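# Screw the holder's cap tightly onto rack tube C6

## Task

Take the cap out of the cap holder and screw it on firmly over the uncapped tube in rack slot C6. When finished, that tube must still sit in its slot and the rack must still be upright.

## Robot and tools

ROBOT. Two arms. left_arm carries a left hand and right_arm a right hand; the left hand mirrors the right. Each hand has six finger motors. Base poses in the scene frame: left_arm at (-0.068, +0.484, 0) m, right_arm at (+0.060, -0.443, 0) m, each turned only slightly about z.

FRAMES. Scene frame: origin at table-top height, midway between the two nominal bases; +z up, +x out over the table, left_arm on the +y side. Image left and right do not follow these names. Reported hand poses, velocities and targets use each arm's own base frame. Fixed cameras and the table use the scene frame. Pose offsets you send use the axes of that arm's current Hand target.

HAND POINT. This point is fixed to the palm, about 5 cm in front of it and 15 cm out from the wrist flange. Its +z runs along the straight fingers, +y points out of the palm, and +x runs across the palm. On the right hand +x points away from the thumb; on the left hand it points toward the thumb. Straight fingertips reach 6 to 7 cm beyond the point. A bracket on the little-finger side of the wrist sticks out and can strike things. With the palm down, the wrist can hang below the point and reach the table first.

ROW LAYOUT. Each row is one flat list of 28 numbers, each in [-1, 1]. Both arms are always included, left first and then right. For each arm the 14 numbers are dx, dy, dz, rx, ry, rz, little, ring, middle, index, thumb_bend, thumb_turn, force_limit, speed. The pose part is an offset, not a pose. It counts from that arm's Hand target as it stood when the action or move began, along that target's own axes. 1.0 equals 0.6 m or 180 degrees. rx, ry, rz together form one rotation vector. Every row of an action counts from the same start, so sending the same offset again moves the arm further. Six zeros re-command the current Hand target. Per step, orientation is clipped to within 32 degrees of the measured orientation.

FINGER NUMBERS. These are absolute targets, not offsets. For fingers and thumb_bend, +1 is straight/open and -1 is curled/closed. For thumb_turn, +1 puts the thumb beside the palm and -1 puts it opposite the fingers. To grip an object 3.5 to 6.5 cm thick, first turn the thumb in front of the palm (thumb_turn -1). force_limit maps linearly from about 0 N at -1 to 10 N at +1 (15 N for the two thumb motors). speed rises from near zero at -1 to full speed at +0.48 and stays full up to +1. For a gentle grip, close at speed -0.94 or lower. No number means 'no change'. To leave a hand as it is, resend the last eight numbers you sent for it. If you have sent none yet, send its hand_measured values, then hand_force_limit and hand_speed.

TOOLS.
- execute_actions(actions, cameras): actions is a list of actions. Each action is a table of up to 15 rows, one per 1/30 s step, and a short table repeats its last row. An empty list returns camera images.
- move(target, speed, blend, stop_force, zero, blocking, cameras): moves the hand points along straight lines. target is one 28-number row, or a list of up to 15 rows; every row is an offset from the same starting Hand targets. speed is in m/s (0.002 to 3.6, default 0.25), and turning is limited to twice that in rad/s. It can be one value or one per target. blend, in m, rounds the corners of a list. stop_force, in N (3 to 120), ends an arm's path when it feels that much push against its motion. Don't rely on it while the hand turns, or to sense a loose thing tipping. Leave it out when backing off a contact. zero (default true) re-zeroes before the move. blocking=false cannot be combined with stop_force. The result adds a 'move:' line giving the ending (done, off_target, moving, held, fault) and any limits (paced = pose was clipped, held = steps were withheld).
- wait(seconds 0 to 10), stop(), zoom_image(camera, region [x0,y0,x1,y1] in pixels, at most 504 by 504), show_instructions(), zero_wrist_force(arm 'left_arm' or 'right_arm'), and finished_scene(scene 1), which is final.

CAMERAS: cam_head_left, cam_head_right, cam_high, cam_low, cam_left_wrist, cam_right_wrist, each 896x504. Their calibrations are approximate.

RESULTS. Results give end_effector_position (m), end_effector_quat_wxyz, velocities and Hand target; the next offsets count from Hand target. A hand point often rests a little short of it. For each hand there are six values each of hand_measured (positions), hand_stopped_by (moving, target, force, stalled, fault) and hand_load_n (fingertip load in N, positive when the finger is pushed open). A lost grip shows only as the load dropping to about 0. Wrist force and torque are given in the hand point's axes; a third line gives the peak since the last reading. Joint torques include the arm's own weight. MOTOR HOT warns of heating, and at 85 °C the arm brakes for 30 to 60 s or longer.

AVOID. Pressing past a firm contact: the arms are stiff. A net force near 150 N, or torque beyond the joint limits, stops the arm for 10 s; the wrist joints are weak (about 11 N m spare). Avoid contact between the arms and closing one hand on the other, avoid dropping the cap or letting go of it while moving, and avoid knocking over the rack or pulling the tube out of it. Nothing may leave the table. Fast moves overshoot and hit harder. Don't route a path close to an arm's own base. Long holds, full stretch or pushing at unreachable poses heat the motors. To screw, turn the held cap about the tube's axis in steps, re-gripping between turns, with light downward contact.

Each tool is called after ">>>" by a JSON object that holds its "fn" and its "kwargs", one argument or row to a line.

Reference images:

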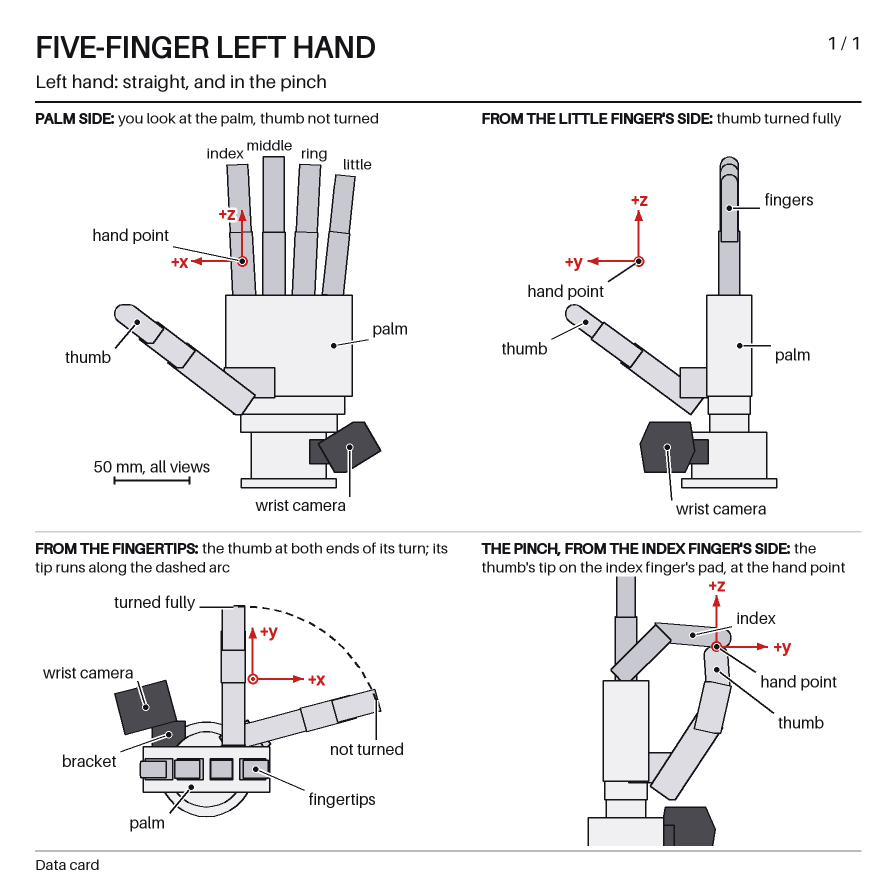

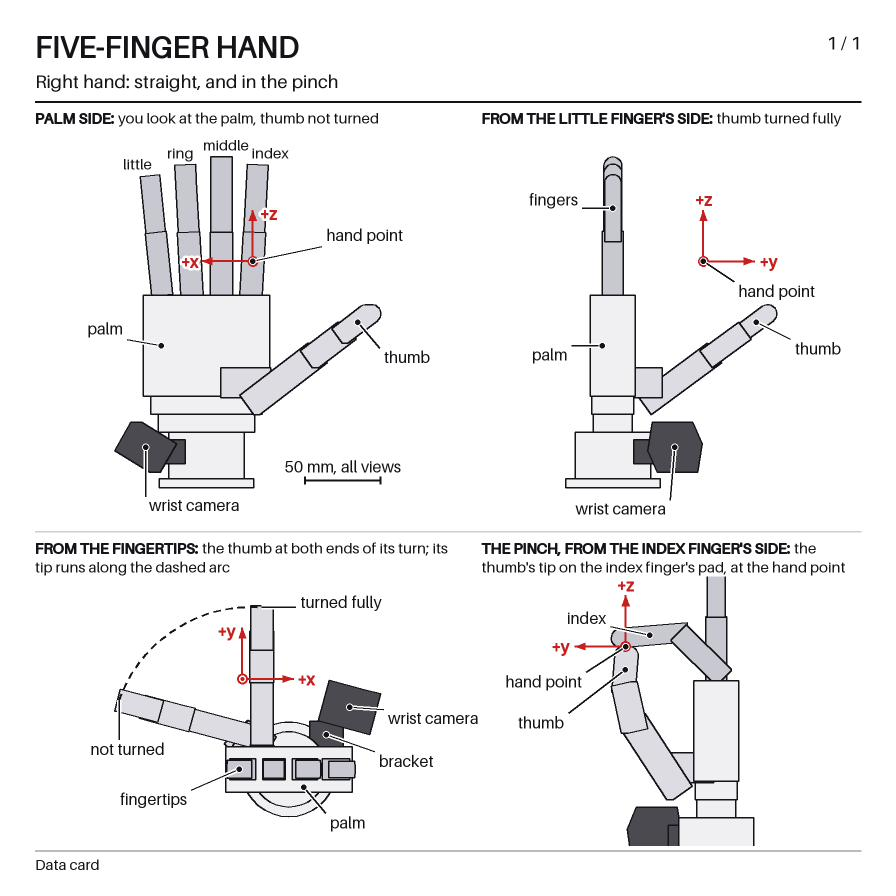

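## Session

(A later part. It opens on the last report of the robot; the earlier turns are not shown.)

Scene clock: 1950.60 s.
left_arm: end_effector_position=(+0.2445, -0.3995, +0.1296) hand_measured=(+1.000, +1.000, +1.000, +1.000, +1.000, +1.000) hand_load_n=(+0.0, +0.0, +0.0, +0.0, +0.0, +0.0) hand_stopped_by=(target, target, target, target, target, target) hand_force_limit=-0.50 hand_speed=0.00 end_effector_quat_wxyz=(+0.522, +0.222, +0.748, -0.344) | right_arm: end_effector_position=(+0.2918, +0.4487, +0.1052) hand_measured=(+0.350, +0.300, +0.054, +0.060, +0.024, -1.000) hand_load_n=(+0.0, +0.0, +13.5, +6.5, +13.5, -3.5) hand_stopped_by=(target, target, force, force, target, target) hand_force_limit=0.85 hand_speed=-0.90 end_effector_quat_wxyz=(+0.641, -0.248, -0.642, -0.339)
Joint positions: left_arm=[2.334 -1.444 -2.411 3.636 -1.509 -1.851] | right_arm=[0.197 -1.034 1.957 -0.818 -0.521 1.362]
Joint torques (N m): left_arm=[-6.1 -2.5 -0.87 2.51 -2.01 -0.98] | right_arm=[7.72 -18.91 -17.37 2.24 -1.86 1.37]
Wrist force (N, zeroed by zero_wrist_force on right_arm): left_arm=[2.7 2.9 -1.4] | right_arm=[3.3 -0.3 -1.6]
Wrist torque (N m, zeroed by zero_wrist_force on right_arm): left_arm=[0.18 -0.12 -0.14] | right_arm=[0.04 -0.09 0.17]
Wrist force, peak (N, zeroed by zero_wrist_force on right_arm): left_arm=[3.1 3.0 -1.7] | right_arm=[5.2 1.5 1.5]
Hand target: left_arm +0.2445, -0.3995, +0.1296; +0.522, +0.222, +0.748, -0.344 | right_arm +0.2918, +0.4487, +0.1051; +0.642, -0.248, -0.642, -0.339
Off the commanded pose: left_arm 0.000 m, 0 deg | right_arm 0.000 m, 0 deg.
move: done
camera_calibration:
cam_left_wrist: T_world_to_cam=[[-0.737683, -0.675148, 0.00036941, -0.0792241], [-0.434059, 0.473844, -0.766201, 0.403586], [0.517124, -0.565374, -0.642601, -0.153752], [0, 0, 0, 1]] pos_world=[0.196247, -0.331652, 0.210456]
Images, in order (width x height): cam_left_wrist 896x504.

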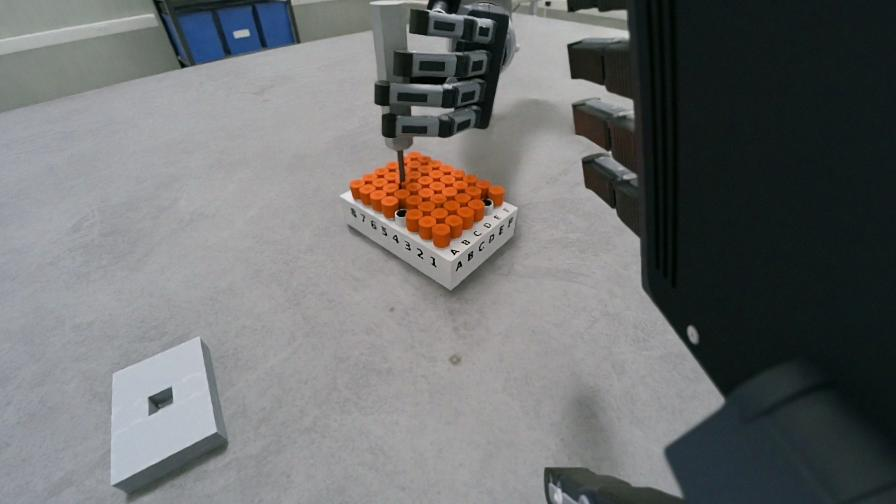

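>>> {"fn": "move", "kwargs": {
  "target": [0,0,0,0,0,0,1,1,1,1,1,1,-0.5,0,-0.00043,-0.002562,-0.00044,-0.0413,-0.00489,-0.00219,0.35,0.3,-0.2,-0.2,0.02,-1,0.85,-0.9],
  "speed": 0.05,
  "cameras": ["cam_left_wrist"]
}}

>>> {"fn": "zoom_image", "kwargs": {
  "camera": "cam_left_wrist",
  "region": [376, 160, 426, 200]
}}

>>> {"fn": "zoom_image", "kwargs": {
  "camera": "cam_left_wrist",
  "region": [330, 0, 470, 180]
}}

Scene clock: 1955.43 s.
left_arm: end_effector_position=(+0.2445, -0.3995, +0.1296) hand_measured=(+1.000, +1.000, +1.000, +1.000, +1.000, +1.000) hand_load_n=(+0.0, +0.0, +0.0, +0.0, +0.0, +0.0) hand_stopped_by=(target, target, target, target, target, target) hand_force_limit=-0.50 hand_speed=0.00 end_effector_quat_wxyz=(+0.522, +0.222, +0.748, -0.344) | right_arm: end_effector_position=(+0.2908, +0.4475, +0.1047) hand_measured=(+0.350, +0.300, +0.054, +0.060, +0.024, -1.000) hand_load_n=(+0.0, +0.0, +13.5, +6.0, +14.0, -4.0) hand_stopped_by=(target, target, force, force, target, target) hand_force_limit=0.85 hand_speed=-0.90 end_effector_quat_wxyz=(+0.618, -0.290, -0.624, -0.380)
Joint positions: left_arm=[2.334 -1.444 -2.411 3.636 -1.509 -1.851] | right_arm=[0.178 -1.084 2.057 -0.841 -0.41 1.333]
Joint torques (N m): left_arm=[-4.79 -1.71 -2.3 2.57 -2.14 -0.81] | right_arm=[2.75 -15.82 -18.63 0.5 -1.66 1.78]
Wrist force (N, zeroed by zero_wrist_force on right_arm): left_arm=[3.0 3.0 -1.4] | right_arm=[7.8 1.7 -0.8]
Wrist torque (N m, zeroed by zero_wrist_force on right_arm): left_arm=[0.20 -0.16 -0.12] | right_arm=[0.11 0.04 0.12]
Wrist force, peak (N, zeroed by zero_wrist_force on right_arm): left_arm=[3.1 3.1 -1.6] | right_arm=[10.0 2.4 -0.4]
Hand target: left_arm +0.2445, -0.3995, +0.1296; +0.522, +0.222, +0.748, -0.344 | right_arm +0.2908, +0.4475, +0.1046; +0.618, -0.290, -0.624, -0.380
Off the commanded pose: left_arm 0.000 m, 0 deg | right_arm 0.000 m, 0 deg.
move: done
camera_calibration:
cam_left_wrist: T_world_to_cam=[[-0.737683, -0.675148, 0.00036941, -0.0792241], [-0.434059, 0.473844, -0.766201, 0.403586], [0.517124, -0.565374, -0.642601, -0.153752], [0, 0, 0, 1]] pos_world=[0.196247, -0.331652, 0.210456]
Images, in order (width x height): cam_left_wrist 896x504.

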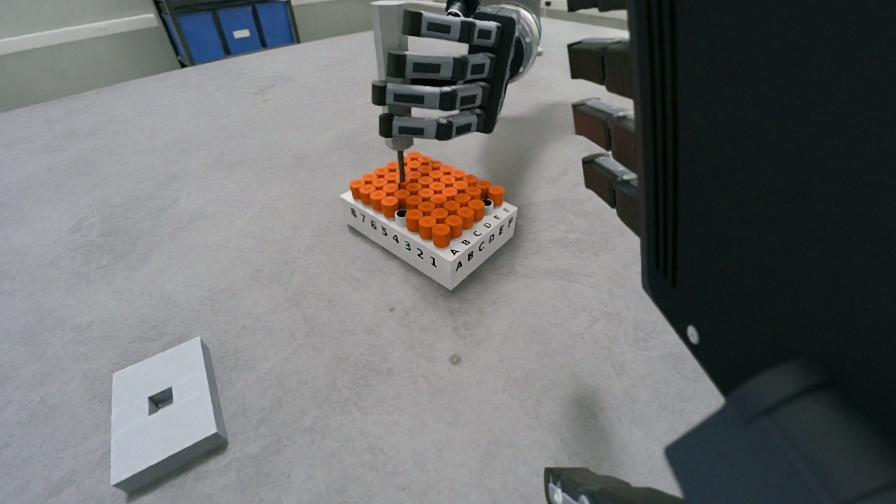

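Scaled by 10.080.

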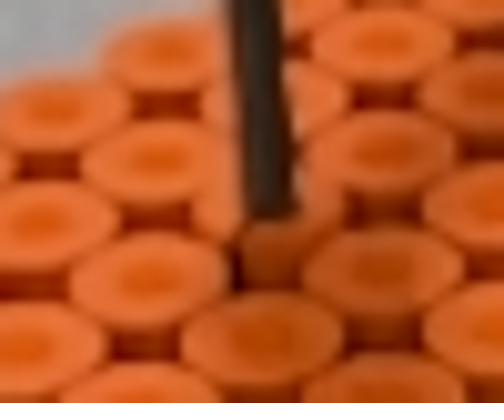

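Scaled by 2.800.

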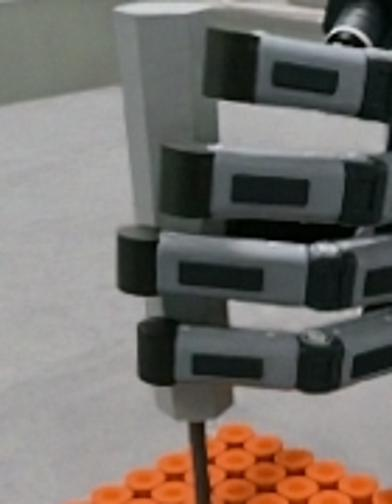

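>>> {"fn": "move", "kwargs": {
  "target": [0,0,0,0,0,0,1,1,1,1,1,1,-0.5,0,0.00009,-0.001975,-0.00048,-0.0413,-0.00483,-0.00221,0.35,0.3,-0.2,-0.2,0.02,-1,0.85,-0.9],
  "speed": 0.05,
  "cameras": ["cam_left_wrist"]
}}

>>> {"fn": "zoom_image", "kwargs": {
  "camera": "cam_left_wrist",
  "region": [376, 160, 426, 200]
}}

Scene clock: 1960.10 s.
left_arm: end_effector_position=(+0.2445, -0.3995, +0.1296) hand_measured=(+1.000, +1.000, +1.000, +1.000, +1.000, +1.000) hand_load_n=(+0.0, +0.0, +0.0, +0.0, +0.0, +0.0) hand_stopped_by=(target, target, target, target, target, target) hand_force_limit=-0.50 hand_speed=0.00 end_effector_quat_wxyz=(+0.522, +0.222, +0.748, -0.344) | right_arm: end_effector_position=(+0.2899, +0.4466, +0.1046) hand_measured=(+0.350, +0.300, +0.054, +0.060, +0.024, -1.000) hand_load_n=(+0.0, +0.0, +13.5, +6.0, +14.0, -4.0) hand_stopped_by=(target, target, force, force, target, target) hand_force_limit=0.85 hand_speed=-0.90 end_effector_quat_wxyz=(+0.592, -0.330, -0.604, -0.420)
Joint positions: left_arm=[2.334 -1.444 -2.411 3.636 -1.509 -1.851] | right_arm=[0.167 -1.128 2.144 -0.832 -0.291 1.277]
Joint torques (N m): left_arm=[-5.49 -1.78 -1.66 2.67 -2.05 -1] | right_arm=[-2.86 -15.92 -17.69 0.36 -2.38 1.76]
Wrist force (N, zeroed by zero_wrist_force on right_arm): left_arm=[2.8 2.9 -1.5] | right_arm=[4.3 1.2 -1.0]
Wrist torque (N m, zeroed by zero_wrist_force on right_arm): left_arm=[0.19 -0.14 -0.13] | right_arm=[0.04 -0.08 0.08]
Wrist force, peak (N, zeroed by zero_wrist_force on right_arm): left_arm=[3.0 3.3 -1.5] | right_arm=[11.0 3.0 -0.7]
Hand target: left_arm +0.2445, -0.3995, +0.1296; +0.522, +0.222, +0.748, -0.344 | right_arm +0.2900, +0.4466, +0.1045; +0.592, -0.330, -0.604, -0.420
Off the commanded pose: left_arm 0.000 m, 0 deg | right_arm 0.000 m, 0 deg.
move: done
camera_calibration:
cam_left_wrist: T_world_to_cam=[[-0.737683, -0.675148, 0.00036941, -0.0792241], [-0.434059, 0.473844, -0.766201, 0.403586], [0.517124, -0.565374, -0.642601, -0.153752], [0, 0, 0, 1]] pos_world=[0.196247, -0.331652, 0.210456]
Images, in order (width x height): cam_left_wrist 896x504.

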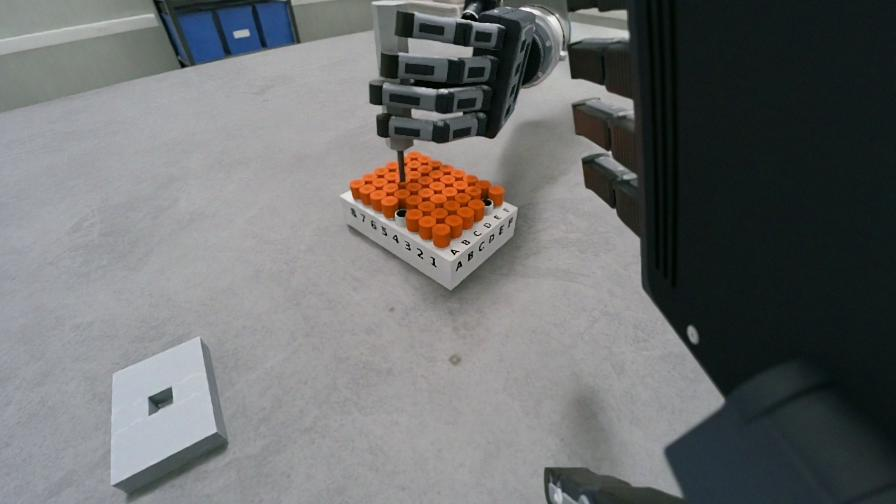

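Scaled by 10.080.

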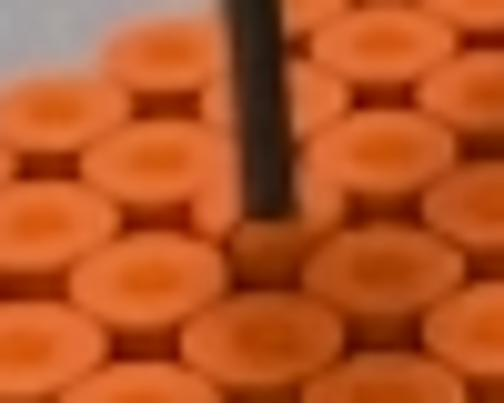

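>>> {"fn": "move", "kwargs": {
  "target": [0,0,0,0,0,0,1,1,1,1,1,1,-0.5,0,-0.00025,-0.002045,-0.00036,-0.04135,-0.00486,-0.00219,0.35,0.3,-0.2,-0.2,0.02,-1,0.85,-0.9],
  "speed": 0.05,
  "cameras": ["cam_left_wrist"]
}}

>>> {"fn": "zoom_image", "kwargs": {
  "camera": "cam_left_wrist",
  "region": [376, 160, 426, 200]
}}

>>> {"fn": "zoom_image", "kwargs": {
  "camera": "cam_left_wrist",
  "region": [330, 0, 470, 180]
}}

Scene clock: 1965.50 s.
left_arm: end_effector_position=(+0.2445, -0.3995, +0.1296) hand_measured=(+1.000, +1.000, +1.000, +1.000, +1.000, +1.000) hand_load_n=(+0.0, +0.0, +0.0, +0.0, +0.0, +0.0) hand_stopped_by=(target, target, target, target, target, target) hand_force_limit=-0.50 hand_speed=0.00 end_effector_quat_wxyz=(+0.522, +0.222, +0.748, -0.344) | right_arm: end_effector_position=(+0.2889, +0.4459, +0.1043) hand_measured=(+0.350, +0.300, +0.054, +0.060, +0.024, -1.000) hand_load_n=(+0.0, +0.0, +13.0, +8.0, +13.5, -3.0) hand_stopped_by=(target, target, force, force, target, target) hand_force_limit=0.85 hand_speed=-0.90 end_effector_quat_wxyz=(+0.563, -0.369, -0.581, -0.457)
Joint positions: left_arm=[2.334 -1.444 -2.411 3.636 -1.509 -1.851] | right_arm=[0.168 -1.148 2.203 -0.725 -0.163 1.129]
Joint torques (N m): left_arm=[-5.26 -0.82 -0.56 2.48 -2.12 -0.86] | right_arm=[7.24 -11.25 -14.3 -1.14 -1.42 1.71]
Wrist force (N, zeroed by zero_wrist_force on right_arm): left_arm=[2.9 2.9 -1.5] | right_arm=[8.1 1.4 0.5]
Wrist torque (N m, zeroed by zero_wrist_force on right_arm): left_arm=[0.19 -0.15 -0.13] | right_arm=[0.05 0.10 0.10]
Wrist force, peak (N, zeroed by zero_wrist_force on right_arm): left_arm=[3.1 3.2 -1.6] | right_arm=[9.7 3.0 0.5]
Hand target: left_arm +0.2445, -0.3995, +0.1296; +0.522, +0.222, +0.748, -0.344 | right_arm +0.2890, +0.4459, +0.1042; +0.563, -0.369, -0.581, -0.457
Off the commanded pose: left_arm 0.000 m, 0 deg | right_arm 0.000 m, 0 deg.
move: done
camera_calibration:
cam_left_wrist: T_world_to_cam=[[-0.737683, -0.675148, 0.00036941, -0.0792241], [-0.434059, 0.473844, -0.766201, 0.403586], [0.517124, -0.565374, -0.642601, -0.153752], [0, 0, 0, 1]] pos_world=[0.196247, -0.331652, 0.210456]
Images, in order (width x height): cam_left_wrist 896x504.

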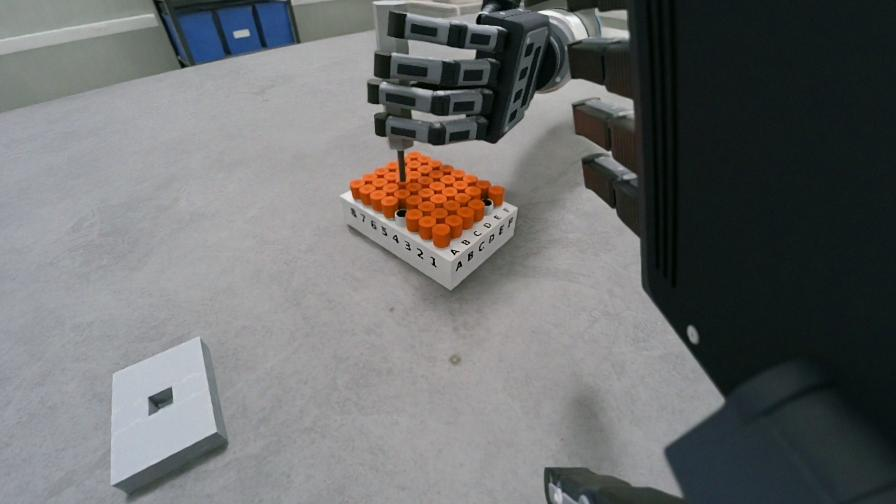

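Scaled by 10.080.

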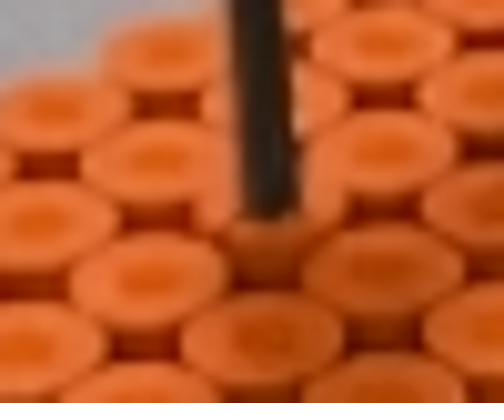

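Scaled by 2.800.

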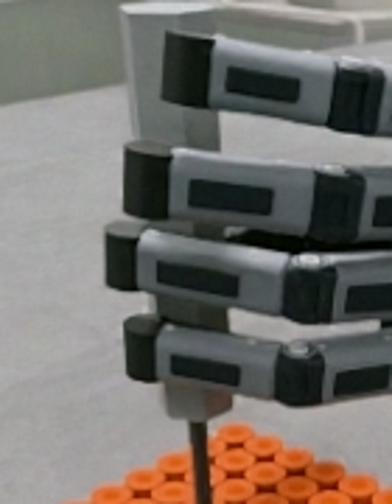

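>>> {"fn": "move", "kwargs": {
  "target": [0,0,0,0,0,0,1,1,1,1,1,1,-0.5,0,0.000235,-0.002077,0.00014,-0.0413,-0.00482,-0.00218,0.35,0.3,-0.2,-0.2,0.02,-1,0.85,-0.9],
  "speed": 0.05,
  "cameras": ["cam_left_wrist"]
}}

>>> {"fn": "zoom_image", "kwargs": {
  "camera": "cam_left_wrist",
  "region": [376, 160, 426, 200]
}}

Scene clock: 1971.33 s.
left_arm: end_effector_position=(+0.2445, -0.3995, +0.1296) hand_measured=(+1.000, +1.000, +1.000, +1.000, +1.000, +1.000) hand_load_n=(+0.0, +0.0, +0.0, +0.0, +0.0, +0.0) hand_stopped_by=(target, target, target, target, target, target) hand_force_limit=-0.50 hand_speed=0.00 end_effector_quat_wxyz=(+0.522, +0.222, +0.748, -0.344) | right_arm: end_effector_position=(+0.2880, +0.4450, +0.1042) hand_measured=(+0.350, +0.300, +0.054, +0.060, +0.024, -1.000) hand_load_n=(+0.0, +0.0, +11.5, +13.0, +13.0, -0.5) hand_stopped_by=(target, target, force, force, target, target) hand_force_limit=0.85 hand_speed=-0.90 end_effector_quat_wxyz=(+0.534, -0.403, -0.562, -0.487)
Joint positions: left_arm=[2.334 -1.444 -2.411 3.636 -1.509 -1.851] | right_arm=[0.181 -1.021 2.147 -0.127 -0.052 0.455]
Joint torques (N m): left_arm=[-4.85 -1.08 -1.1 2.67 -2.24 -0.91] | right_arm=[6.45 -37.81 4.37 4.2 1.81 -1.13]
Wrist force (N, zeroed by zero_wrist_force on right_arm): left_arm=[3.0 2.9 -1.5] | right_arm=[5.2 -1.0 2.8]
Wrist torque (N m, zeroed by zero_wrist_force on right_arm): left_arm=[0.19 -0.17 -0.12] | right_arm=[-0.06 0.17 0.11]
Wrist force, peak (N, zeroed by zero_wrist_force on right_arm): left_arm=[3.0 3.2 -1.5] | right_arm=[8.6 1.7 0.6]
Hand target: left_arm +0.2445, -0.3995, +0.1296; +0.522, +0.222, +0.748, -0.344 | right_arm +0.2878, +0.4456, +0.1042; +0.532, -0.406, -0.556, -0.493
Off the commanded pose: left_arm 0.000 m, 0 deg | right_arm 0.001 m, 1 deg.
move: done
camera_calibration:
cam_left_wrist: T_world_to_cam=[[-0.737683, -0.675148, 0.00036941, -0.0792241], [-0.434059, 0.473844, -0.766201, 0.403586], [0.517124, -0.565374, -0.642601, -0.153752], [0, 0, 0, 1]] pos_world=[0.196247, -0.331652, 0.210456]
Images, in order (width x height): cam_left_wrist 896x504.

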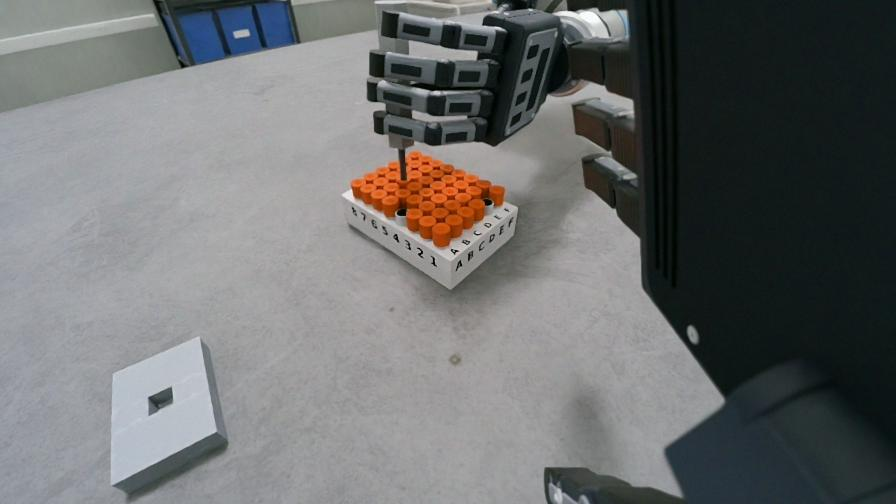

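Scaled by 10.080.

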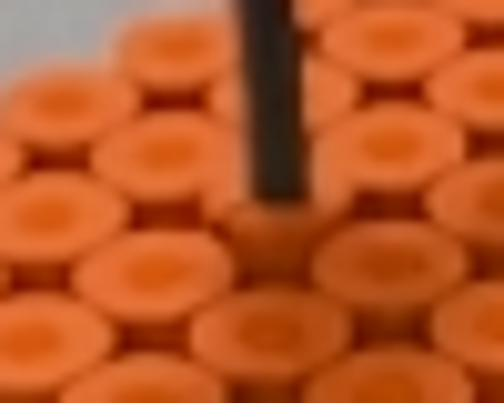

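>>> {"fn": "move", "kwargs": {
  "target": [0,0,0,0,0,0,1,1,1,1,1,1,-0.5,0,0,0,0,0,0,0,0.35,0.3,-0.2,-0.2,0.02,-1,0.85,-0.9],
  "speed": 0.05,
  "cameras": ["cam_left_wrist"]
}}

>>> {"fn": "zoom_image", "kwargs": {
  "camera": "cam_left_wrist",
  "region": [376, 160, 426, 200]
}}

>>> {"fn": "zoom_image", "kwargs": {
  "camera": "cam_left_wrist",
  "region": [330, 0, 470, 180]
}}

Scene clock: 1975.87 s.
left_arm: end_effector_position=(+0.2445, -0.3995, +0.1296) hand_measured=(+1.000, +1.000, +1.000, +1.000, +1.000, +1.000) hand_load_n=(+0.0, +0.0, +0.0, +0.0, +0.0, +0.0) hand_stopped_by=(target, target, target, target, target, target) hand_force_limit=-0.50 hand_speed=0.00 end_effector_quat_wxyz=(+0.522, +0.222, +0.748, -0.344) | right_arm: end_effector_position=(+0.2879, +0.4450, +0.1042) hand_measured=(+0.350, +0.300, +0.054, +0.060, +0.024, -1.000) hand_load_n=(+0.0, +0.0, +11.0, +13.0, +13.0, -0.5) hand_stopped_by=(target, target, force, force, target, target) hand_force_limit=0.85 hand_speed=-0.90 end_effector_quat_wxyz=(+0.534, -0.403, -0.562, -0.487)
Joint positions: left_arm=[2.334 -1.444 -2.411 3.636 -1.509 -1.851] | right_arm=[0.181 -1.021 2.147 -0.126 -0.052 0.455]
Joint torques (N m): left_arm=[-5.54 -1.26 -0.8 2.54 -2.2 -0.83] | right_arm=[-9.1 -41.61 3.58 3.79 1.92 1.49]
Wrist force (N, zeroed by zero_wrist_force on right_arm): left_arm=[3.0 2.9 -1.5] | right_arm=[4.4 -1.2 2.8]
Wrist torque (N m, zeroed by zero_wrist_force on right_arm): left_arm=[0.20 -0.16 -0.12] | right_arm=[-0.05 0.21 0.09]
Wrist force, peak (N, zeroed by zero_wrist_force on right_arm): left_arm=[3.1 3.2 -1.6] | right_arm=[5.0 -0.8 3.1]
Hand target: left_arm +0.2445, -0.3995, +0.1296; +0.522, +0.222, +0.748, -0.344 | right_arm +0.2879, +0.4450, +0.1042; +0.534, -0.403, -0.562, -0.487 (not the last commanded pose)
Off the commanded pose: left_arm 0.000 m, 0 deg | right_arm 0.001 m, 1 deg.
move: done
camera_calibration:
cam_left_wrist: T_world_to_cam=[[-0.737683, -0.675148, 0.00036941, -0.0792241], [-0.434059, 0.473844, -0.766201, 0.403586], [0.517124, -0.565374, -0.642601, -0.153752], [0, 0, 0, 1]] pos_world=[0.196247, -0.331652, 0.210456]
Images, in order (width x height): cam_left_wrist 896x504.

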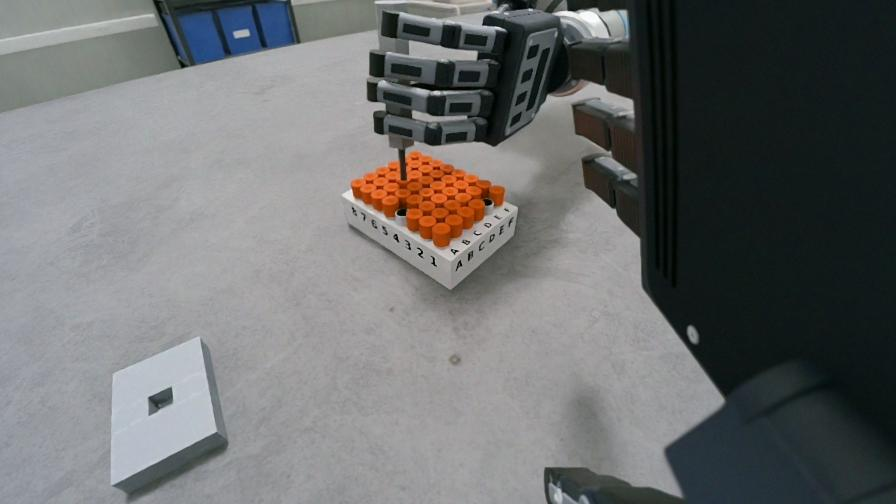

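Scaled by 10.080.

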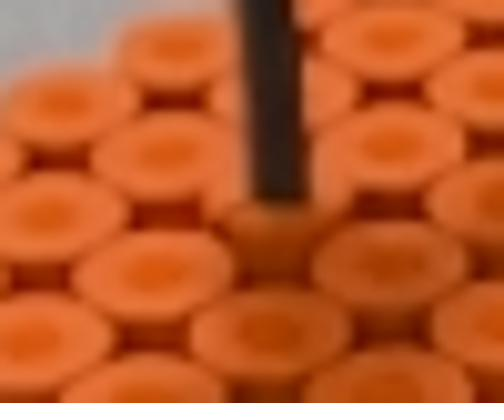

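Scaled by 2.800.

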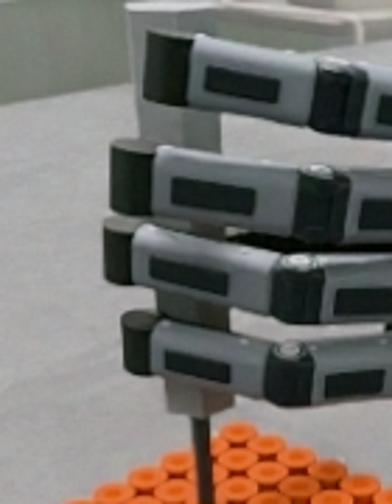

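>>> {"fn": "move", "kwargs": {
  "target": [0,0,0,0,0,0,1,1,1,1,1,1,-0.5,0,0.00002,-0.000445,0.000595,0,0,0,0.35,0.3,-0.2,-0.2,0.02,-1,0.85,-0.9],
  "speed": 0.05
}}

Scene clock: 1979.87 s.
left_arm: end_effector_position=(+0.2445, -0.3995, +0.1296) hand_measured=(+1.000, +1.000, +1.000, +1.000, +1.000, +1.000) hand_load_n=(+0.0, +0.0, +0.0, +0.0, +0.0, +0.0) hand_stopped_by=(target, target, target, target, target, target) hand_force_limit=-0.50 hand_speed=0.00 end_effector_quat_wxyz=(+0.522, +0.222, +0.748, -0.344) | right_arm: end_effector_position=(+0.2876, +0.4453, +0.1042) hand_measured=(+0.350, +0.300, +0.054, +0.060, +0.024, -1.000) hand_load_n=(+0.0, +0.0, +11.5, +12.0, +13.0, -1.0) hand_stopped_by=(target, target, force, force, target, target) hand_force_limit=0.85 hand_speed=-0.90 end_effector_quat_wxyz=(+0.534, -0.403, -0.562, -0.487)
Joint positions: left_arm=[2.334 -1.444 -2.411 3.636 -1.509 -1.851] | right_arm=[0.182 -1.017 2.145 -0.114 -0.051 0.44]
Joint torques (N m): left_arm=[-5.81 -1.03 -0.96 2.75 -2.07 -0.87] | right_arm=[9.39 -14.99 -13.37 3.14 1.69 -0.25]
Wrist force (N, zeroed by zero_wrist_force on right_arm): left_arm=[3.0 2.9 -1.3] | right_arm=[5.0 -0.1 2.6]
Wrist torque (N m, zeroed by zero_wrist_force on right_arm): left_arm=[0.17 -0.15 -0.13] | right_arm=[-0.02 0.19 0.17]
Wrist force, peak (N, zeroed by zero_wrist_force on right_arm): left_arm=[3.2 2.9 -1.6] | right_arm=[5.5 0.0 2.7]
Hand target: left_arm +0.2445, -0.3995, +0.1296; +0.522, +0.222, +0.748, -0.344 | right_arm +0.2876, +0.4453, +0.1042; +0.534, -0.403, -0.562, -0.487
Off the commanded pose: left_arm 0.000 m, 0 deg | right_arm 0.000 m, 0 deg.
move: done

>>> {"fn": "move", "kwargs": {
  "target": [0,0,0,0,0,0,1,1,1,1,1,1,-0.5,0,0.00011,-0.0012,0.000575,-0.02067,-0.00242,-0.00108,0.35,0.3,-0.2,-0.2,0.02,-1,0.85,-0.9],
  "speed": 0.05,
  "cameras": ["cam_left_wrist"]
}}

>>> {"fn": "zoom_image", "kwargs": {
  "camera": "cam_left_wrist",
  "region": [376, 160, 426, 200]
}}

Scene clock: 1983.83 s.
left_arm: end_effector_position=(+0.2445, -0.3995, +0.1296) hand_measured=(+1.000, +1.000, +1.000, +1.000, +1.000, +1.000) hand_load_n=(+0.0, -0.5, +0.0, -0.5, +0.0, +0.0) hand_stopped_by=(target, target, target, target, target, target) hand_force_limit=-0.50 hand_speed=0.00 end_effector_quat_wxyz=(+0.522, +0.222, +0.748, -0.344) | right_arm: end_effector_position=(+0.2871, +0.4446, +0.1042) hand_measured=(+0.350, +0.300, +0.054, +0.060, +0.024, -1.000) hand_load_n=(+0.0, +0.0, +11.5, +12.5, +13.5, -0.5) hand_stopped_by=(target, target, force, force, target, target) hand_force_limit=0.85 hand_speed=-0.90 end_effector_quat_wxyz=(+0.527, -0.409, -0.560, -0.491) end_effector_velocity=(+0.000, +0.000, +0.000) end_effector_angular_velocity=(-0.001, +0.000, -0.001)
Joint positions: left_arm=[2.334 -1.444 -2.411 3.636 -1.509 -1.851] | right_arm=[0.184 -0.92 2.119 0.202 -0.038 0.051]
Joint velocities: left_arm=[within noise] | right_arm=[-0.001 0 0.001 0.004 0.001 -0.005]
Joint torques (N m): left_arm=[-4.73 -0.49 -0.53 2.61 -2.18 -0.88] | right_arm=[7.65 -41.53 4.76 4.7 1.86 -1.09]
Wrist force (N, zeroed by zero_wrist_force on right_arm): left_arm=[2.8 2.8 -1.4] | right_arm=[5.3 0.5 2.9]
Wrist torque (N m, zeroed by zero_wrist_force on right_arm): left_arm=[0.17 -0.12 -0.14] | right_arm=[0.03 0.24 0.10]
Wrist force, peak (N, zeroed by zero_wrist_force on right_arm): left_arm=[3.0 3.2 -1.6] | right_arm=[6.6 0.9 3.3]
Hand target: left_arm +0.2445, -0.3995, +0.1296; +0.522, +0.222, +0.748, -0.344 | right_arm +0.2868, +0.4455, +0.1042; +0.517, -0.421, -0.548, -0.504
Off the commanded pose: left_arm 0.000 m, 0 deg | right_arm 0.001 m, 3 deg.
move: off_target (right_arm)
camera_calibration:
cam_left_wrist: T_world_to_cam=[[-0.737683, -0.675148, 0.00036941, -0.0792241], [-0.434059, 0.473844, -0.766201, 0.403586], [0.517124, -0.565374, -0.642601, -0.153752], [0, 0, 0, 1]] pos_world=[0.196247, -0.331652, 0.210456]
Images, in order (width x height): cam_left_wrist 896x504.

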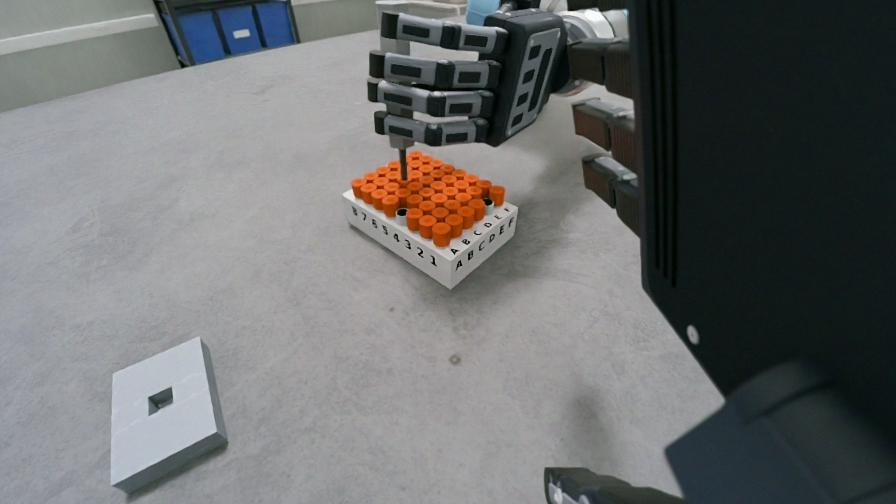

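Scaled by 10.080.

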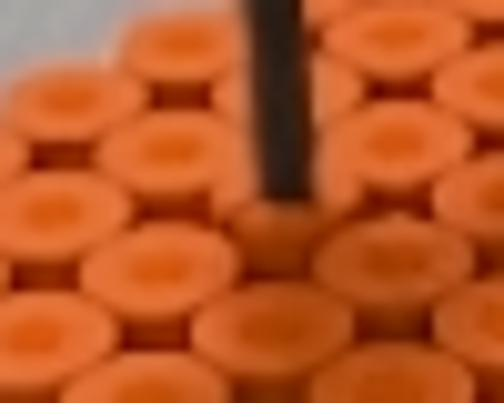

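>>> {"fn": "move", "kwargs": {
  "target": [0,0,0,0,0,0,1,1,1,1,1,1,-0.5,0,0,0,0,0,0,0,0.35,0.3,-0.2,-0.2,0.02,-1,0.85,-0.9],
  "speed": 0.05
}}

Scene clock: 1986.57 s.
left_arm: end_effector_position=(+0.2445, -0.3995, +0.1296) hand_measured=(+1.000, +1.000, +1.000, +1.000, +1.000, +1.000) hand_load_n=(+0.0, +0.0, +0.0, -0.5, +0.0, +0.0) hand_stopped_by=(target, target, target, target, target, target) hand_force_limit=-0.50 hand_speed=0.00 end_effector_quat_wxyz=(+0.522, +0.222, +0.748, -0.344) | right_arm: end_effector_position=(+0.2871, +0.4446, +0.1042) hand_measured=(+0.350, +0.300, +0.054, +0.060, +0.024, -1.000) hand_load_n=(+0.0, +0.0, +11.5, +12.5, +13.5, -0.5) hand_stopped_by=(target, target, force, force, target, target) hand_force_limit=0.85 hand_speed=-0.90 end_effector_quat_wxyz=(+0.527, -0.409, -0.560, -0.491)
Joint positions: left_arm=[2.334 -1.444 -2.411 3.636 -1.509 -1.851] | right_arm=[0.184 -0.92 2.119 0.203 -0.038 0.051]
Joint torques (N m): left_arm=[-5.36 0.53 -0.94 2.46 -2.23 -0.96] | right_arm=[-2.99 -43.51 4.59 4.65 1.87 1.51]
Wrist force (N, zeroed by zero_wrist_force on right_arm): left_arm=[2.8 2.9 -1.3] | right_arm=[5.7 0.6 3.2]
Wrist torque (N m, zeroed by zero_wrist_force on right_arm): left_arm=[0.18 -0.13 -0.14] | right_arm=[-0.01 0.25 0.08]
Wrist force, peak (N, zeroed by zero_wrist_force on right_arm): left_arm=[3.1 3.1 -1.6] | right_arm=[5.8 1.1 3.3]
Hand target: left_arm +0.2445, -0.3995, +0.1296; +0.522, +0.222, +0.748, -0.344 | right_arm +0.2871, +0.4446, +0.1042; +0.527, -0.409, -0.560, -0.491 (not the last commanded pose)
Off the commanded pose: left_arm 0.000 m, 0 deg | right_arm 0.001 m, 3 deg.
move: off_target (right_arm)

>>> {"fn": "move", "kwargs": {
  "target": [0,0,0,0,0,0,1,1,1,1,1,1,-0.5,0,0.00032,-0.00286,0.00067,-0.04132,-0.00496,-0.00193,0.35,0.3,-0.2,-0.2,0.02,-1,0.85,-0.9],
  "speed": 0.05,
  "cameras": ["cam_left_wrist"]
}}

>>> {"fn": "zoom_image", "kwargs": {
  "camera": "cam_left_wrist",
  "region": [376, 160, 426, 200]
}}

Scene clock: 1994.07 s.
left_arm: end_effector_position=(+0.2445, -0.3995, +0.1296) hand_measured=(+1.000, +1.000, +1.000, +1.000, +1.000, +1.000) hand_load_n=(-0.5, +0.0, -0.5, +0.0, +0.0, +0.0) hand_stopped_by=(target, target, target, target, target, target) hand_force_limit=-0.50 hand_speed=0.00 end_effector_quat_wxyz=(+0.522, +0.222, +0.748, -0.344) | right_arm: end_effector_position=(+0.2861, +0.4438, +0.1041) hand_measured=(+0.350, +0.300, +0.054, +0.060, +0.024, -1.000) hand_load_n=(+0.0, -0.5, +12.0, +9.0, +13.0, -2.5) hand_stopped_by=(target, target, force, force, target, target) hand_force_limit=0.85 hand_speed=-0.90 end_effector_quat_wxyz=(+0.524, -0.413, -0.544, -0.510)
Joint positions: left_arm=[2.334 -1.444 -2.411 3.636 -1.509 -1.851] | right_arm=[0.19 -0.733 2.147 0.69 -0.08 -0.658]
Joint torques (N m): left_arm=[-5.52 0.87 -0.25 2.59 -2.27 -0.83] | right_arm=[0.44 -29.97 1.23 1.99 -1.36 -0.26]
Wrist force (N, zeroed by zero_wrist_force on right_arm): left_arm=[2.8 3.0 -1.5] | right_arm=[7.4 0.8 1.2]
Wrist torque (N m, zeroed by zero_wrist_force on right_arm): left_arm=[0.21 -0.15 -0.13] | right_arm=[0.00 0.12 0.05]
Wrist force, peak (N, zeroed by zero_wrist_force on right_arm): left_arm=[3.1 3.1 -1.5] | right_arm=[7.9 -0.7 1.6]
Hand target: left_arm +0.2445, -0.3995, +0.1296; +0.522, +0.222, +0.748, -0.344 | right_arm +0.2861, +0.4438, +0.1041; +0.524, -0.413, -0.544, -0.510 (not the last commanded pose)
Off the commanded pose: left_arm 0.000 m, 0 deg | right_arm 0.001 m, 5 deg.
FORCE FAULT: contact force on the right arm reached its limit, and that arm stopped. The contact can be on any part of that arm, not only on its tool. That arm's remaining commands of this call were not run. That arm is still stopped at the end of this call. That arm stays stopped for about 10 more seconds. Until then a move that you send moves the other arm only, and its call returns only when the move has ended. Once the stop has ended, the next robot result says so. If the stop ends while you think or write, that arm runs what you send next, counted from a new Hand target: where the arm stands when the stop ends. While its stop runs, that arm, its gripper or tool too, takes no new command. Until it ends, the stop uses up actions while you think or wait. An arm that is not stopped still takes commands.
move: fault (right_arm)
camera_calibration:
cam_left_wrist: T_world_to_cam=[[-0.737683, -0.675148, 0.00036941, -0.0792241], [-0.434059, 0.473844, -0.766201, 0.403586], [0.517124, -0.565374, -0.642601, -0.153752], [0, 0, 0, 1]] pos_world=[0.196247, -0.331652, 0.210456]
Images, in order (width x height): cam_left_wrist 896x504.

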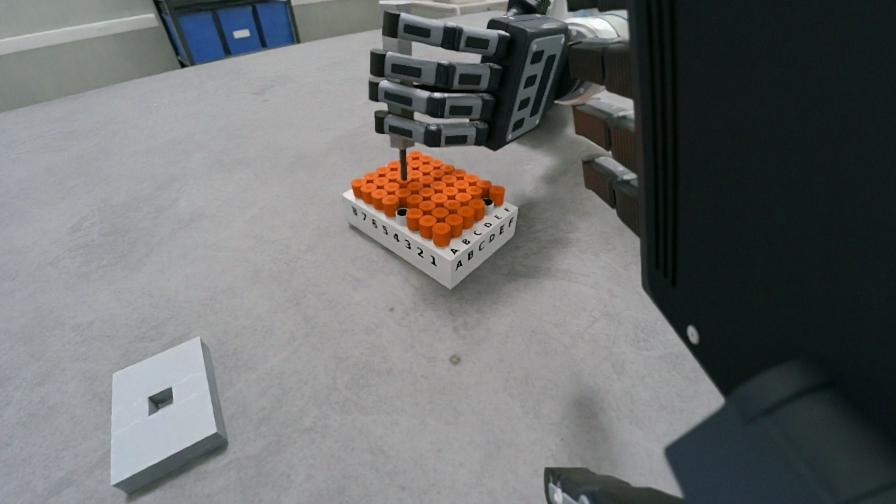

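Scaled by 10.080.

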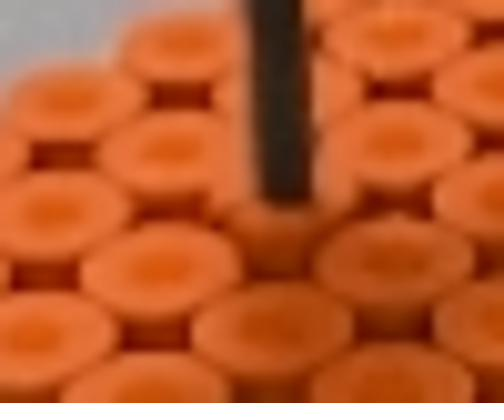

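>>> {"fn": "wait", "kwargs": {
  "seconds": 1,
  "cameras": ["cam_head_right", "cam_low", "cam_high"]
}}

Scene clock: 1999.97 s.
left_arm: end_effector_position=(+0.2445, -0.3995, +0.1296) hand_measured=(+1.000, +1.000, +1.000, +1.000, +1.000, +1.000) hand_load_n=(+0.0, +0.0, +0.0, +0.0, +0.0, +0.0) hand_stopped_by=(target, target, target, target, target, target) hand_force_limit=-0.50 hand_speed=0.00 end_effector_quat_wxyz=(+0.522, +0.222, +0.748, -0.344) | right_arm: end_effector_position=(+0.2861, +0.4438, +0.1041) hand_measured=(+0.350, +0.300, +0.054, +0.060, +0.024, -1.000) hand_load_n=(+0.0, +0.0, +12.5, +9.0, +13.0, -2.5) hand_stopped_by=(target, target, force, force, target, target) hand_force_limit=0.85 hand_speed=-0.90 end_effector_quat_wxyz=(+0.524, -0.413, -0.544, -0.510)
Joint positions: left_arm=[2.334 -1.444 -2.411 3.636 -1.509 -1.851] | right_arm=[0.19 -0.733 2.147 0.69 -0.08 -0.658]
Joint torques (N m): left_arm=[-6.53 0.64 -0.8 2.58 -2.19 -0.9] | right_arm=[0.34 -30.63 0.99 2.24 -1.22 -0.34]
Wrist force (N, zeroed by zero_wrist_force on right_arm): left_arm=[2.9 3.0 -1.4] | right_arm=[7.0 0.7 1.1]
Wrist torque (N m, zeroed by zero_wrist_force on right_arm): left_arm=[0.20 -0.15 -0.13] | right_arm=[0.02 0.12 0.06]
Wrist force, peak (N, zeroed by zero_wrist_force on right_arm): left_arm=[3.0 3.1 -1.6] | right_arm=[7.8 0.9 1.3]
Hand target: left_arm +0.2445, -0.3995, +0.1296; +0.522, +0.222, +0.748, -0.344 | right_arm +0.2861, +0.4438, +0.1041; +0.524, -0.413, -0.544, -0.510 (not the last commanded pose)
Off the commanded pose: left_arm 0.000 m, 0 deg | right_arm 0.001 m, 5 deg.
FORCE FAULT, CONTINUED: the right arm was still stopped when this call began, by the force fault that an earlier result reported. Since the last result the stop counts as 12 of the actions that you can send in this scene. That arm is still stopped at the end of this call. That arm stays stopped for about 4 more seconds. If the stop ends while you think or write, that arm runs what you send next, counted from a new Hand target: where the arm stands when the stop ends. While its stop runs, that arm, its gripper or tool too, takes no new command.
wait: 1.00 s; at rest from the start
Images, in order (width x height): cam_head_right 896x504, cam_high 896x504, cam_low 896x504.

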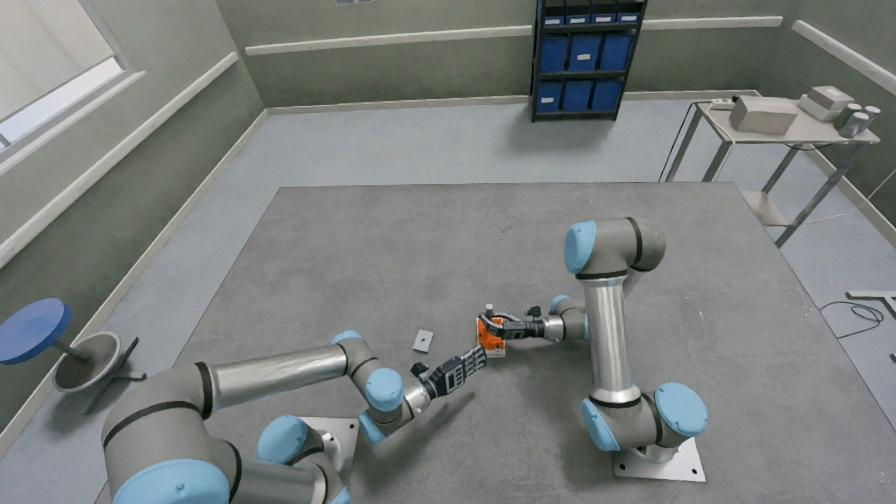

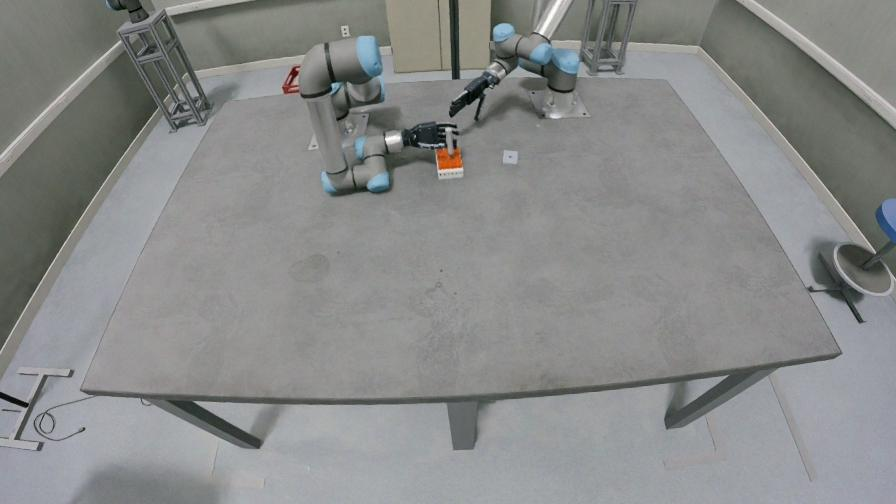

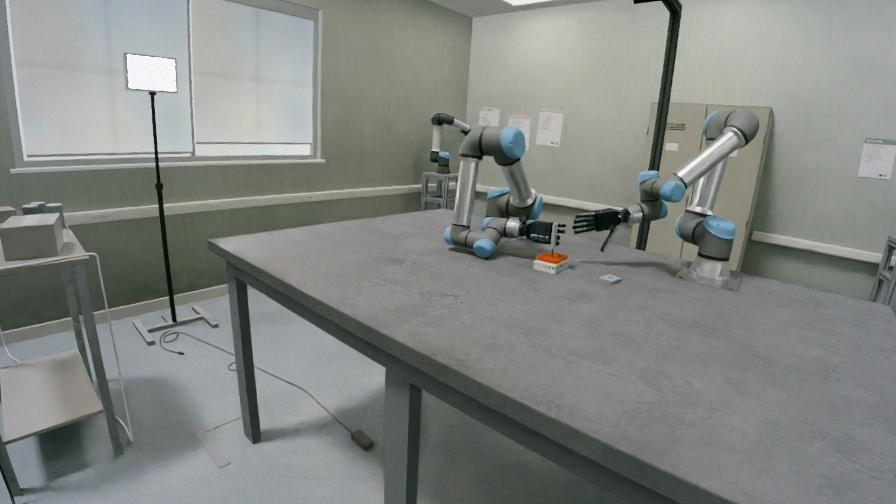

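>>> {"fn": "wait", "kwargs": {
  "seconds": 1
}}

Scene clock: 2010.20 s.
left_arm: end_effector_position=(+0.2445, -0.3995, +0.1296) hand_measured=(+1.000, +1.000, +1.000, +1.000, +1.000, +1.000) hand_load_n=(+0.0, +0.0, +0.0, +0.0, +0.0, +0.0) hand_stopped_by=(target, target, target, target, target, target) hand_force_limit=-0.50 hand_speed=0.00 end_effector_quat_wxyz=(+0.522, +0.222, +0.748, -0.344) | right_arm: end_effector_position=(+0.2861, +0.4438, +0.1041) hand_measured=(+0.350, +0.300, +0.054, +0.060, +0.024, -1.000) hand_load_n=(+0.0, +0.0, +12.5, +9.0, +13.0, -2.5) hand_stopped_by=(target, target, force, force, target, target) hand_force_limit=0.85 hand_speed=-0.90 end_effector_quat_wxyz=(+0.524, -0.413, -0.544, -0.510)
Joint positions: left_arm=[2.334 -1.444 -2.411 3.636 -1.509 -1.851] | right_arm=[0.19 -0.733 2.147 0.69 -0.08 -0.658]
Joint torques (N m): left_arm=[-4.77 1.06 -1.7 2.69 -2.22 -0.89] | right_arm=[0.23 -31.46 0.8 2.13 -0.95 -0.15]
Wrist force (N, zeroed by zero_wrist_force on right_arm): left_arm=[3.0 3.0 -1.4] | right_arm=[7.3 0.8 1.2]
Wrist torque (N m, zeroed by zero_wrist_force on right_arm): left_arm=[0.19 -0.16 -0.13] | right_arm=[0.01 0.13 0.05]
Wrist force, peak (N, zeroed by zero_wrist_force on right_arm): left_arm=[3.1 3.0 -1.6] | right_arm=[7.7 1.0 1.3]
Hand target: left_arm +0.2445, -0.3995, +0.1296; +0.522, +0.222, +0.748, -0.344 | right_arm +0.2861, +0.4438, +0.1041; +0.524, -0.413, -0.544, -0.510 (not the last commanded pose)
Off the commanded pose: left_arm 0.000 m, 0 deg | right_arm 0.001 m, 5 deg.
FORCE FAULT, CONTINUED: the right arm's stop, for the force fault that an earlier result reported, is over. The rest of the stop counts as 8 of the actions that you can send in this scene. That arm's target is now where it stood when the stop ended, not its last command. That arm accepts commands again.
wait: 1.00 s; at rest from the start

>>> {"fn": "move", "kwargs": {
  "target": [0,0,0,0,0,0,1,1,1,1,1,1,-0.5,0,0.00413,0.00051,0.00028,0,0,0,0.35,0.3,-0.2,-0.2,0.02,-1,0.85,-0.9],
  "speed": 0.02,
  "cameras": ["cam_left_wrist"]
}}

>>> {"fn": "zoom_image", "kwargs": {
  "camera": "cam_left_wrist",
  "region": [376, 160, 426, 200]
}}

Scene clock: 2011.93 s.
left_arm: end_effector_position=(+0.2445, -0.3995, +0.1296) hand_measured=(+1.000, +1.000, +1.000, +1.000, +1.000, +1.000) hand_load_n=(+0.0, +0.0, +0.0, +0.0, +0.0, +0.0) hand_stopped_by=(target, target, target, target, target, target) hand_force_limit=-0.50 hand_speed=0.00 end_effector_quat_wxyz=(+0.522, +0.222, +0.748, -0.344) | right_arm: end_effector_position=(+0.2861, +0.4438, +0.1067) hand_measured=(+0.350, +0.300, +0.054, +0.060, +0.024, -1.000) hand_load_n=(+0.0, +0.0, +12.5, +9.0, +13.0, -2.0) hand_stopped_by=(target, target, force, force, target, target) hand_force_limit=0.85 hand_speed=-0.90 end_effector_quat_wxyz=(+0.524, -0.413, -0.544, -0.510)
Joint positions: left_arm=[2.334 -1.444 -2.411 3.636 -1.509 -1.851] | right_arm=[0.19 -0.74 2.149 0.695 -0.08 -0.657]
Joint torques (N m): left_arm=[-5.65 1.85 0.44 2.59 -2.1 -1.03] | right_arm=[-3.7 -36.9 5.93 4.23 -0.86 -0.85]
Wrist force (N, zeroed by zero_wrist_force on right_arm): left_arm=[2.8 2.9 -1.7] | right_arm=[0.0 0.0 0.1]
Wrist torque (N m, zeroed by zero_wrist_force on right_arm): left_arm=[0.21 -0.14 -0.13] | right_arm=[-0.02 0.00 -0.01]
Wrist force, peak (N, zeroed by zero_wrist_force on right_arm): left_arm=[3.0 3.0 -1.5] | right_arm=[7.6 0.9 1.0]
Hand target: left_arm +0.2445, -0.3995, +0.1296; +0.522, +0.222, +0.748, -0.344 | right_arm +0.2861, +0.4438, +0.1066; +0.524, -0.413, -0.544, -0.510
Off the commanded pose: left_arm 0.000 m, 0 deg | right_arm 0.000 m, 0 deg.
move: done
camera_calibration:
cam_left_wrist: T_world_to_cam=[[-0.737683, -0.675148, 0.00036941, -0.0792241], [-0.434059, 0.473844, -0.766201, 0.403586], [0.517124, -0.565374, -0.642601, -0.153752], [0, 0, 0, 1]] pos_world=[0.196247, -0.331652, 0.210456]
Images, in order (width x height): cam_left_wrist 896x504.

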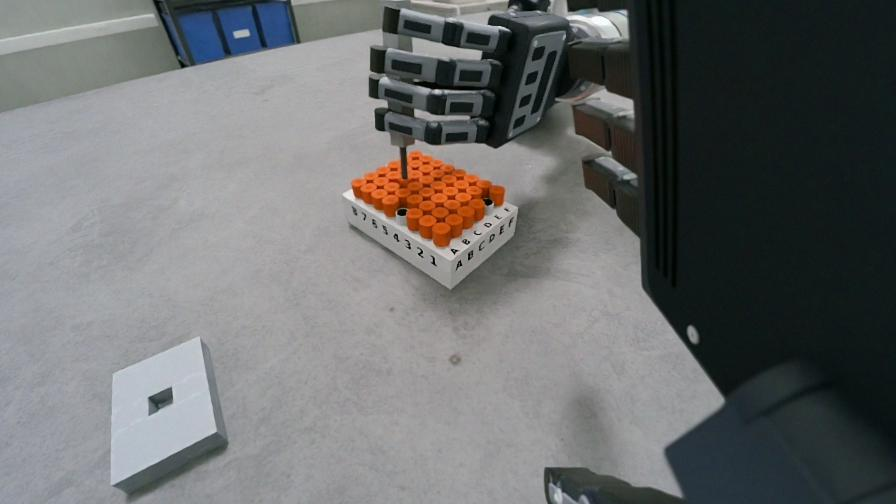

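Scaled by 10.080.

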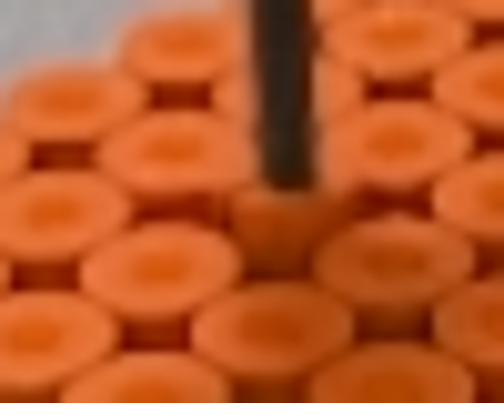

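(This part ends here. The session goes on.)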